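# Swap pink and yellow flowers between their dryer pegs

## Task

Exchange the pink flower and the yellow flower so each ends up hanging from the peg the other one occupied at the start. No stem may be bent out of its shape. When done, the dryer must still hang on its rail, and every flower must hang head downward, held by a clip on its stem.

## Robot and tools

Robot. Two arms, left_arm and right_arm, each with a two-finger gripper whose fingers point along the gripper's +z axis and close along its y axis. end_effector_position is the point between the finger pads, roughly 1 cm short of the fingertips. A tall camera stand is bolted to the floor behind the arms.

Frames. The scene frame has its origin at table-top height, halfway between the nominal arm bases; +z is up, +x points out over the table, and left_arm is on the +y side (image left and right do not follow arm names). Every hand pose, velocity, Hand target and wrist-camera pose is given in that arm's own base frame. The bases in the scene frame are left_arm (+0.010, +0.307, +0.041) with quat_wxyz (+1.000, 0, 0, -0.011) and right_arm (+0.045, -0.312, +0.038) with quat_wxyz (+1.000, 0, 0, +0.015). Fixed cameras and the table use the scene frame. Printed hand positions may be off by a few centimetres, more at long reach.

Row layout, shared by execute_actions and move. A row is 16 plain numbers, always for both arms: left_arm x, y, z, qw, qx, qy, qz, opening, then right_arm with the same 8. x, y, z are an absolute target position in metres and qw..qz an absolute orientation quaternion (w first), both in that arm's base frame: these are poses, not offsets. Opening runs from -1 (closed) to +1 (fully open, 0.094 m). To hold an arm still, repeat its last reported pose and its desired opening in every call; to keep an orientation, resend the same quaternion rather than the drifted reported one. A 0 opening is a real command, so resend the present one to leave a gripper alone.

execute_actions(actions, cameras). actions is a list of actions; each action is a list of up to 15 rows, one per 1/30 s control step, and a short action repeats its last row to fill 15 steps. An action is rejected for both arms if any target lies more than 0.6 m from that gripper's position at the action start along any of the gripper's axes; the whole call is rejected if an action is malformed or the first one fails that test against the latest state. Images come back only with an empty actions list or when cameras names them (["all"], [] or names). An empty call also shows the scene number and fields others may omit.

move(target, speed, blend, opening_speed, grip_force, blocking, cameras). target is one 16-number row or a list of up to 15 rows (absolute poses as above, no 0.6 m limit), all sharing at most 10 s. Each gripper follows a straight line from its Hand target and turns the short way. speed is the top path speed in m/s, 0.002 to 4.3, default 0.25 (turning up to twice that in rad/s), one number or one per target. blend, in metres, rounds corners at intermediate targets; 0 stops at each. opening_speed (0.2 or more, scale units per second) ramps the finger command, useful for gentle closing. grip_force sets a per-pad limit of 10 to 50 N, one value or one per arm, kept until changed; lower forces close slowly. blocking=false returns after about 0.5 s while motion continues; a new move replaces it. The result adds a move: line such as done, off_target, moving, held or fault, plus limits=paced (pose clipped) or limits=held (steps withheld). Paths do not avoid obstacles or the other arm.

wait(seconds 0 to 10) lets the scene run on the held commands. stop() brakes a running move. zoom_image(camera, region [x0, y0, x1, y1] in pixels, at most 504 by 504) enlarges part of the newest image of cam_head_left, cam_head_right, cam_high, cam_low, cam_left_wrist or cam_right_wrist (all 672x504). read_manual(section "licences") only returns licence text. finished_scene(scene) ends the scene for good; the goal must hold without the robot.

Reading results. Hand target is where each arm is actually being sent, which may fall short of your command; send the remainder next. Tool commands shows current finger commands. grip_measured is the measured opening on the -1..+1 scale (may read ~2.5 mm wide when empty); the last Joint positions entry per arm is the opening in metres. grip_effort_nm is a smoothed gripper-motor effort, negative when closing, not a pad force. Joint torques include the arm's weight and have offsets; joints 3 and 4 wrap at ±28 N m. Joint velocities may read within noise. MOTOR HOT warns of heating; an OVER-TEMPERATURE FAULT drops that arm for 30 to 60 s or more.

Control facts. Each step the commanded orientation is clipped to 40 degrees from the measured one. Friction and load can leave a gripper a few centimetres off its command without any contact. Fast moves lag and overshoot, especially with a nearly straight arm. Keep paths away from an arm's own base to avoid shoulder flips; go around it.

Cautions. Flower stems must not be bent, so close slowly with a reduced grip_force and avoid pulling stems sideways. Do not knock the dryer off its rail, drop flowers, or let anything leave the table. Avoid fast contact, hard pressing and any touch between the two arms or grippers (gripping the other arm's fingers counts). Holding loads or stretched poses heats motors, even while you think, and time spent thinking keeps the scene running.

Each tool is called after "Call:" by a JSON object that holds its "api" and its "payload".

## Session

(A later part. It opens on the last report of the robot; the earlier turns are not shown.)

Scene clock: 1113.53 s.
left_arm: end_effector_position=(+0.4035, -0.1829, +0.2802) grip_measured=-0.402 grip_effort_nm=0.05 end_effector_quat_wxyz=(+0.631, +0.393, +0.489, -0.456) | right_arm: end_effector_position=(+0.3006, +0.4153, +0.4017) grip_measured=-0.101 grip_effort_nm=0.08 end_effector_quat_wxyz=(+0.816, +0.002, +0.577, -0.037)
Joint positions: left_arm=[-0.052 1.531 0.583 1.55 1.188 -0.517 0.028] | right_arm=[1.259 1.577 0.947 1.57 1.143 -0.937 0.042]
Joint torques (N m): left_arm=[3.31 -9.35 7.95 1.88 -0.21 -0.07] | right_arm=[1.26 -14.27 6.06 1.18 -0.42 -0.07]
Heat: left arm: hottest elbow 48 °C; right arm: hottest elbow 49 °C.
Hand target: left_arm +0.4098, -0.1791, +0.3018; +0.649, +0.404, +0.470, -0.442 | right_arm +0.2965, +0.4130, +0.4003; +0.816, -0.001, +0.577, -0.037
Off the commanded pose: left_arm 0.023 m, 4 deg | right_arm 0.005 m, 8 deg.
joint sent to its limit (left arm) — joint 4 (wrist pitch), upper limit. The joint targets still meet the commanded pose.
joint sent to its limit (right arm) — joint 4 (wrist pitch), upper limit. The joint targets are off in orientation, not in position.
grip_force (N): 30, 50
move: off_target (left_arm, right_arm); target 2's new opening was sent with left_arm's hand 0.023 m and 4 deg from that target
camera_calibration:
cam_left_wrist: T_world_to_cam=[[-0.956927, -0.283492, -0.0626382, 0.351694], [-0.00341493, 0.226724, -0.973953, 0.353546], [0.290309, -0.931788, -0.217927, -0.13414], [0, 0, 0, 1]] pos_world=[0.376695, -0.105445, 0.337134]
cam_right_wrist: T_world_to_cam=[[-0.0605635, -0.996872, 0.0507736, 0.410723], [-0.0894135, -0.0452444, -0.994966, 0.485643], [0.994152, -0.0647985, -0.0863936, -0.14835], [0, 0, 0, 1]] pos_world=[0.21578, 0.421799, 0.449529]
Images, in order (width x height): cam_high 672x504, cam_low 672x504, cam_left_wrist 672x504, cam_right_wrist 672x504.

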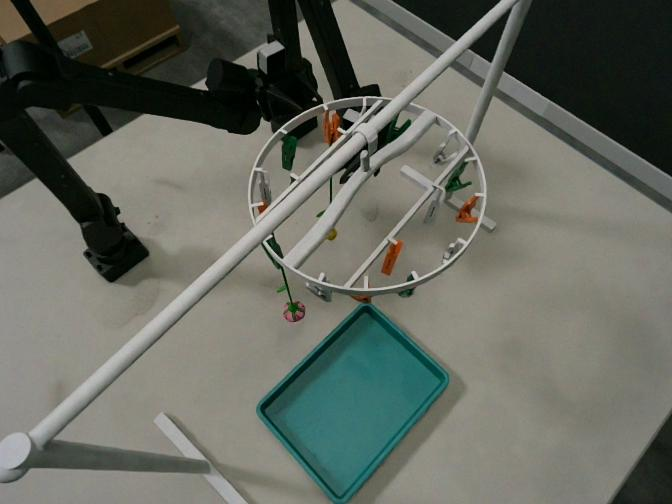

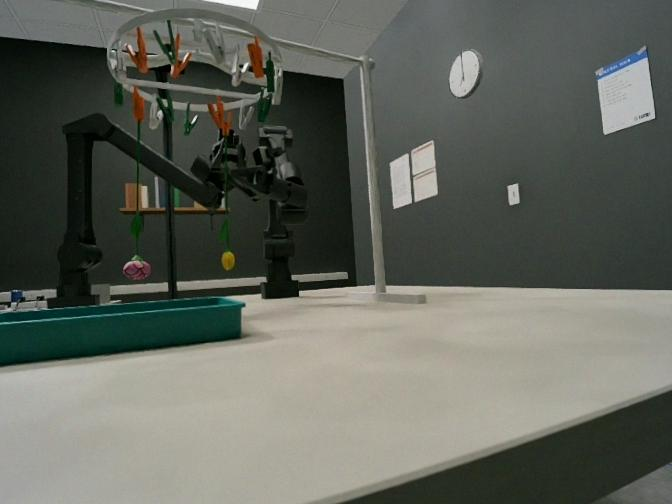

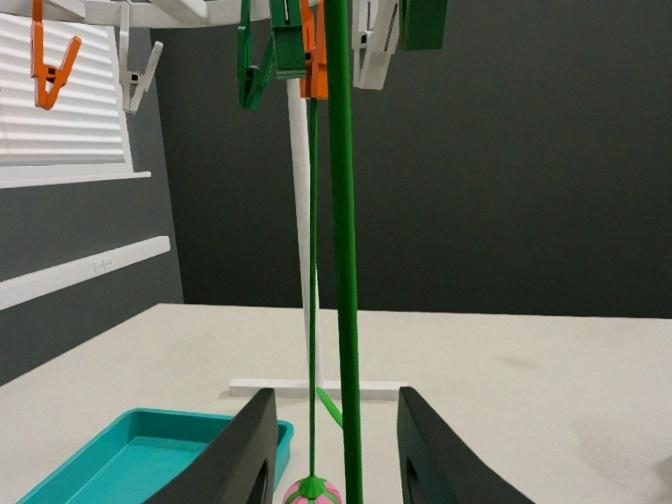

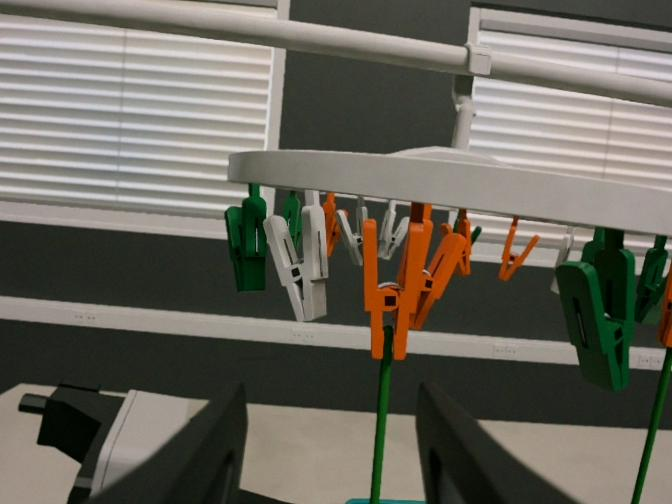

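Call:
{"api": "move", "payload": {"target": [[0.3838, -0.0931, 0.292, 0.6488, 0.4037, 0.4694, -0.4426, -0.4, 0.278, 0.405, 0.38, 0.8404, 0.0454, 0.5354, -0.0713, -0.1]], "speed": 0.12, "cameras": ["all"]}}

Call:
{"api": "zoom_image", "payload": {"camera": "cam_low", "region": [80, 0, 300, 300]}}

Call:
{"api": "zoom_image", "payload": {"camera": "cam_right_wrist", "region": [320, 160, 500, 400]}}

Scene clock: 1118.93 s.
left_arm: end_effector_position=(+0.3871, -0.0962, +0.2860) grip_measured=-0.402 grip_effort_nm=0.05 end_effector_quat_wxyz=(+0.629, +0.401, +0.530, -0.404) | right_arm: end_effector_position=(+0.2837, +0.4069, +0.3812) grip_measured=-0.101 grip_effort_nm=0.08 end_effector_quat_wxyz=(+0.806, -0.019, +0.590, -0.040)
Joint positions: left_arm=[0.2 1.424 0.54 1.55 1.379 -0.582 0.028] | right_arm=[1.292 1.551 0.873 1.57 1.169 -0.932 0.042]
Joint torques (N m): left_arm=[3.25 -8.06 5.41 1.69 -0.22 -0.08] | right_arm=[1.49 -13.68 5.81 1.32 -0.4 0.21]
Heat: left arm: hottest elbow 48 °C; right arm: hottest elbow 49 °C.
Hand target: left_arm +0.3839, -0.0938, +0.2920; +0.634, +0.405, +0.525, -0.398 | right_arm +0.2787, +0.4049, +0.3804; +0.807, -0.014, +0.590, -0.028
Off the commanded pose: left_arm 0.008 m, 8 deg | right_arm 0.006 m, 11 deg.
joint sent to its limit (left arm) — joint 4 (wrist pitch), upper limit. The joint targets are off in orientation, not in position.
joint sent to its limit (right arm) — joint 4 (wrist pitch), upper limit. The joint targets are off in orientation, not in position.
grip_force (N): 30, 50
move: off_target (left_arm, right_arm)
camera_calibration:
cam_left_wrist: T_world_to_cam=[[-0.929733, -0.357443, -0.0884909, 0.350792], [-0.0328822, 0.319941, -0.946867, 0.352175], [0.366763, -0.877423, -0.309213, -0.0456415], [0, 0, 0, 1]] pos_world=[0.354463, -0.027334, 0.350392]
cam_right_wrist: T_world_to_cam=[[-0.0401909, -0.995347, 0.0875724, 0.381955], [-0.121863, -0.0821061, -0.989145, 0.485361], [0.991733, -0.0504265, -0.117996, -0.127065], [0, 0, 0, 1]] pos_world=[0.200513, 0.413621, 0.43165]

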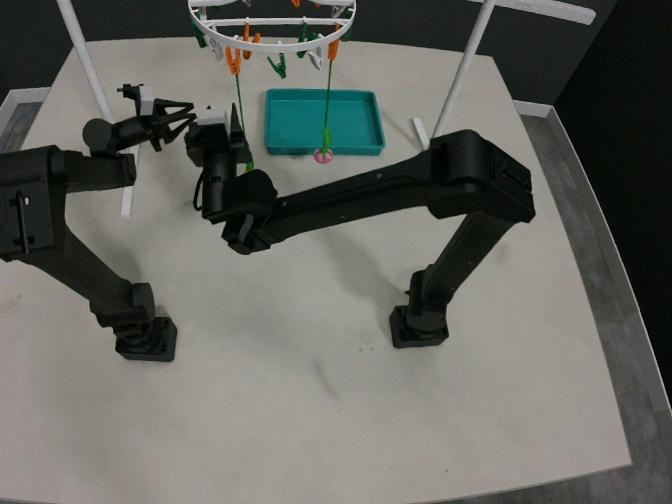

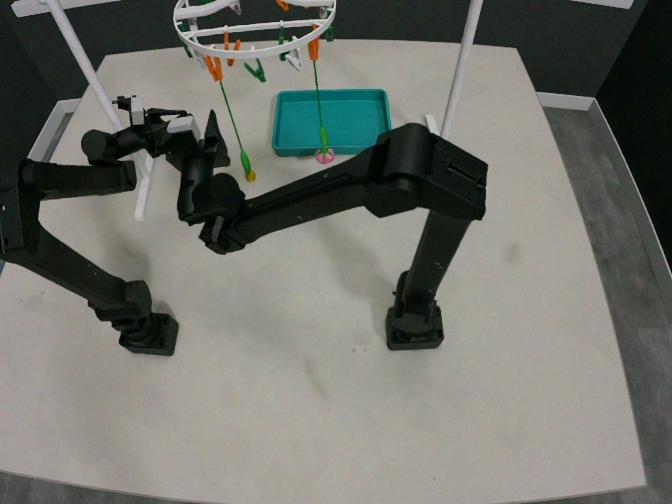

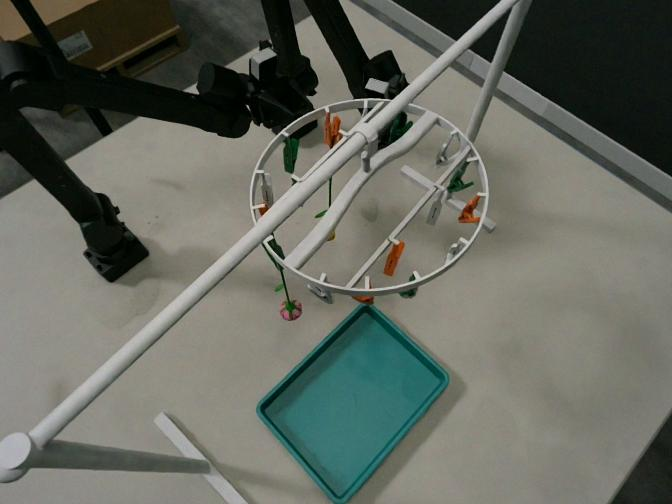

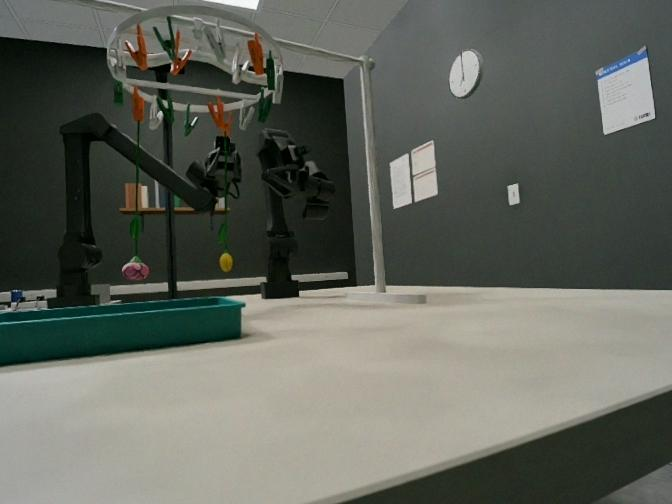

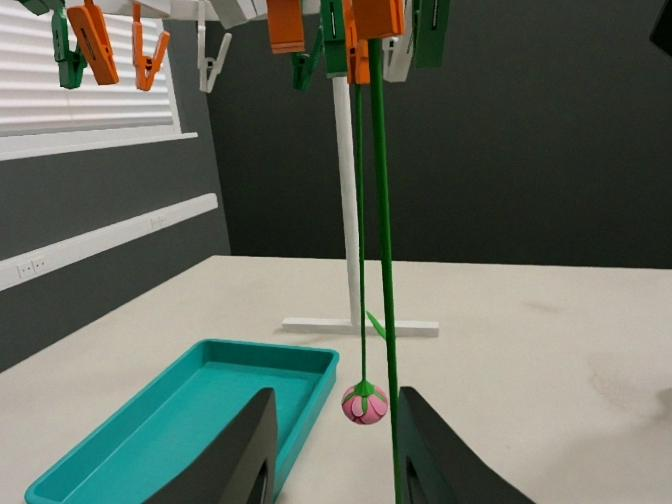

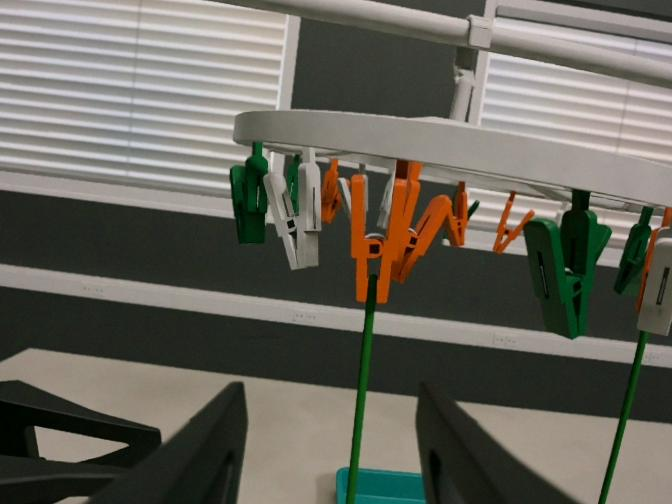

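Scaled by 1.680 from the camera's 672x504 image, which has a finer 960x720 frame.

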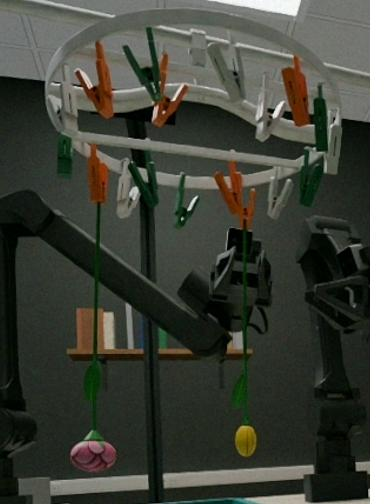

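Scaled by 2.100 from the camera's 672x504 image, which has a finer 960x720 frame.

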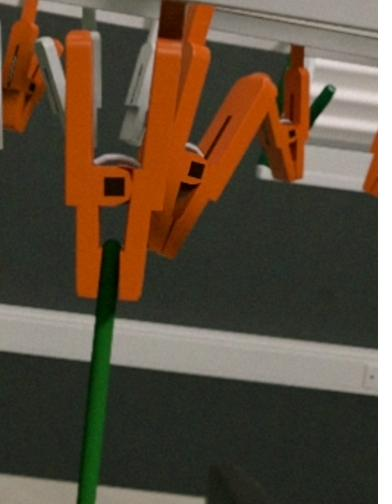

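Call:
{"api": "finished_scene", "payload": {"scene": 1}}

The scene is finished: the task was done.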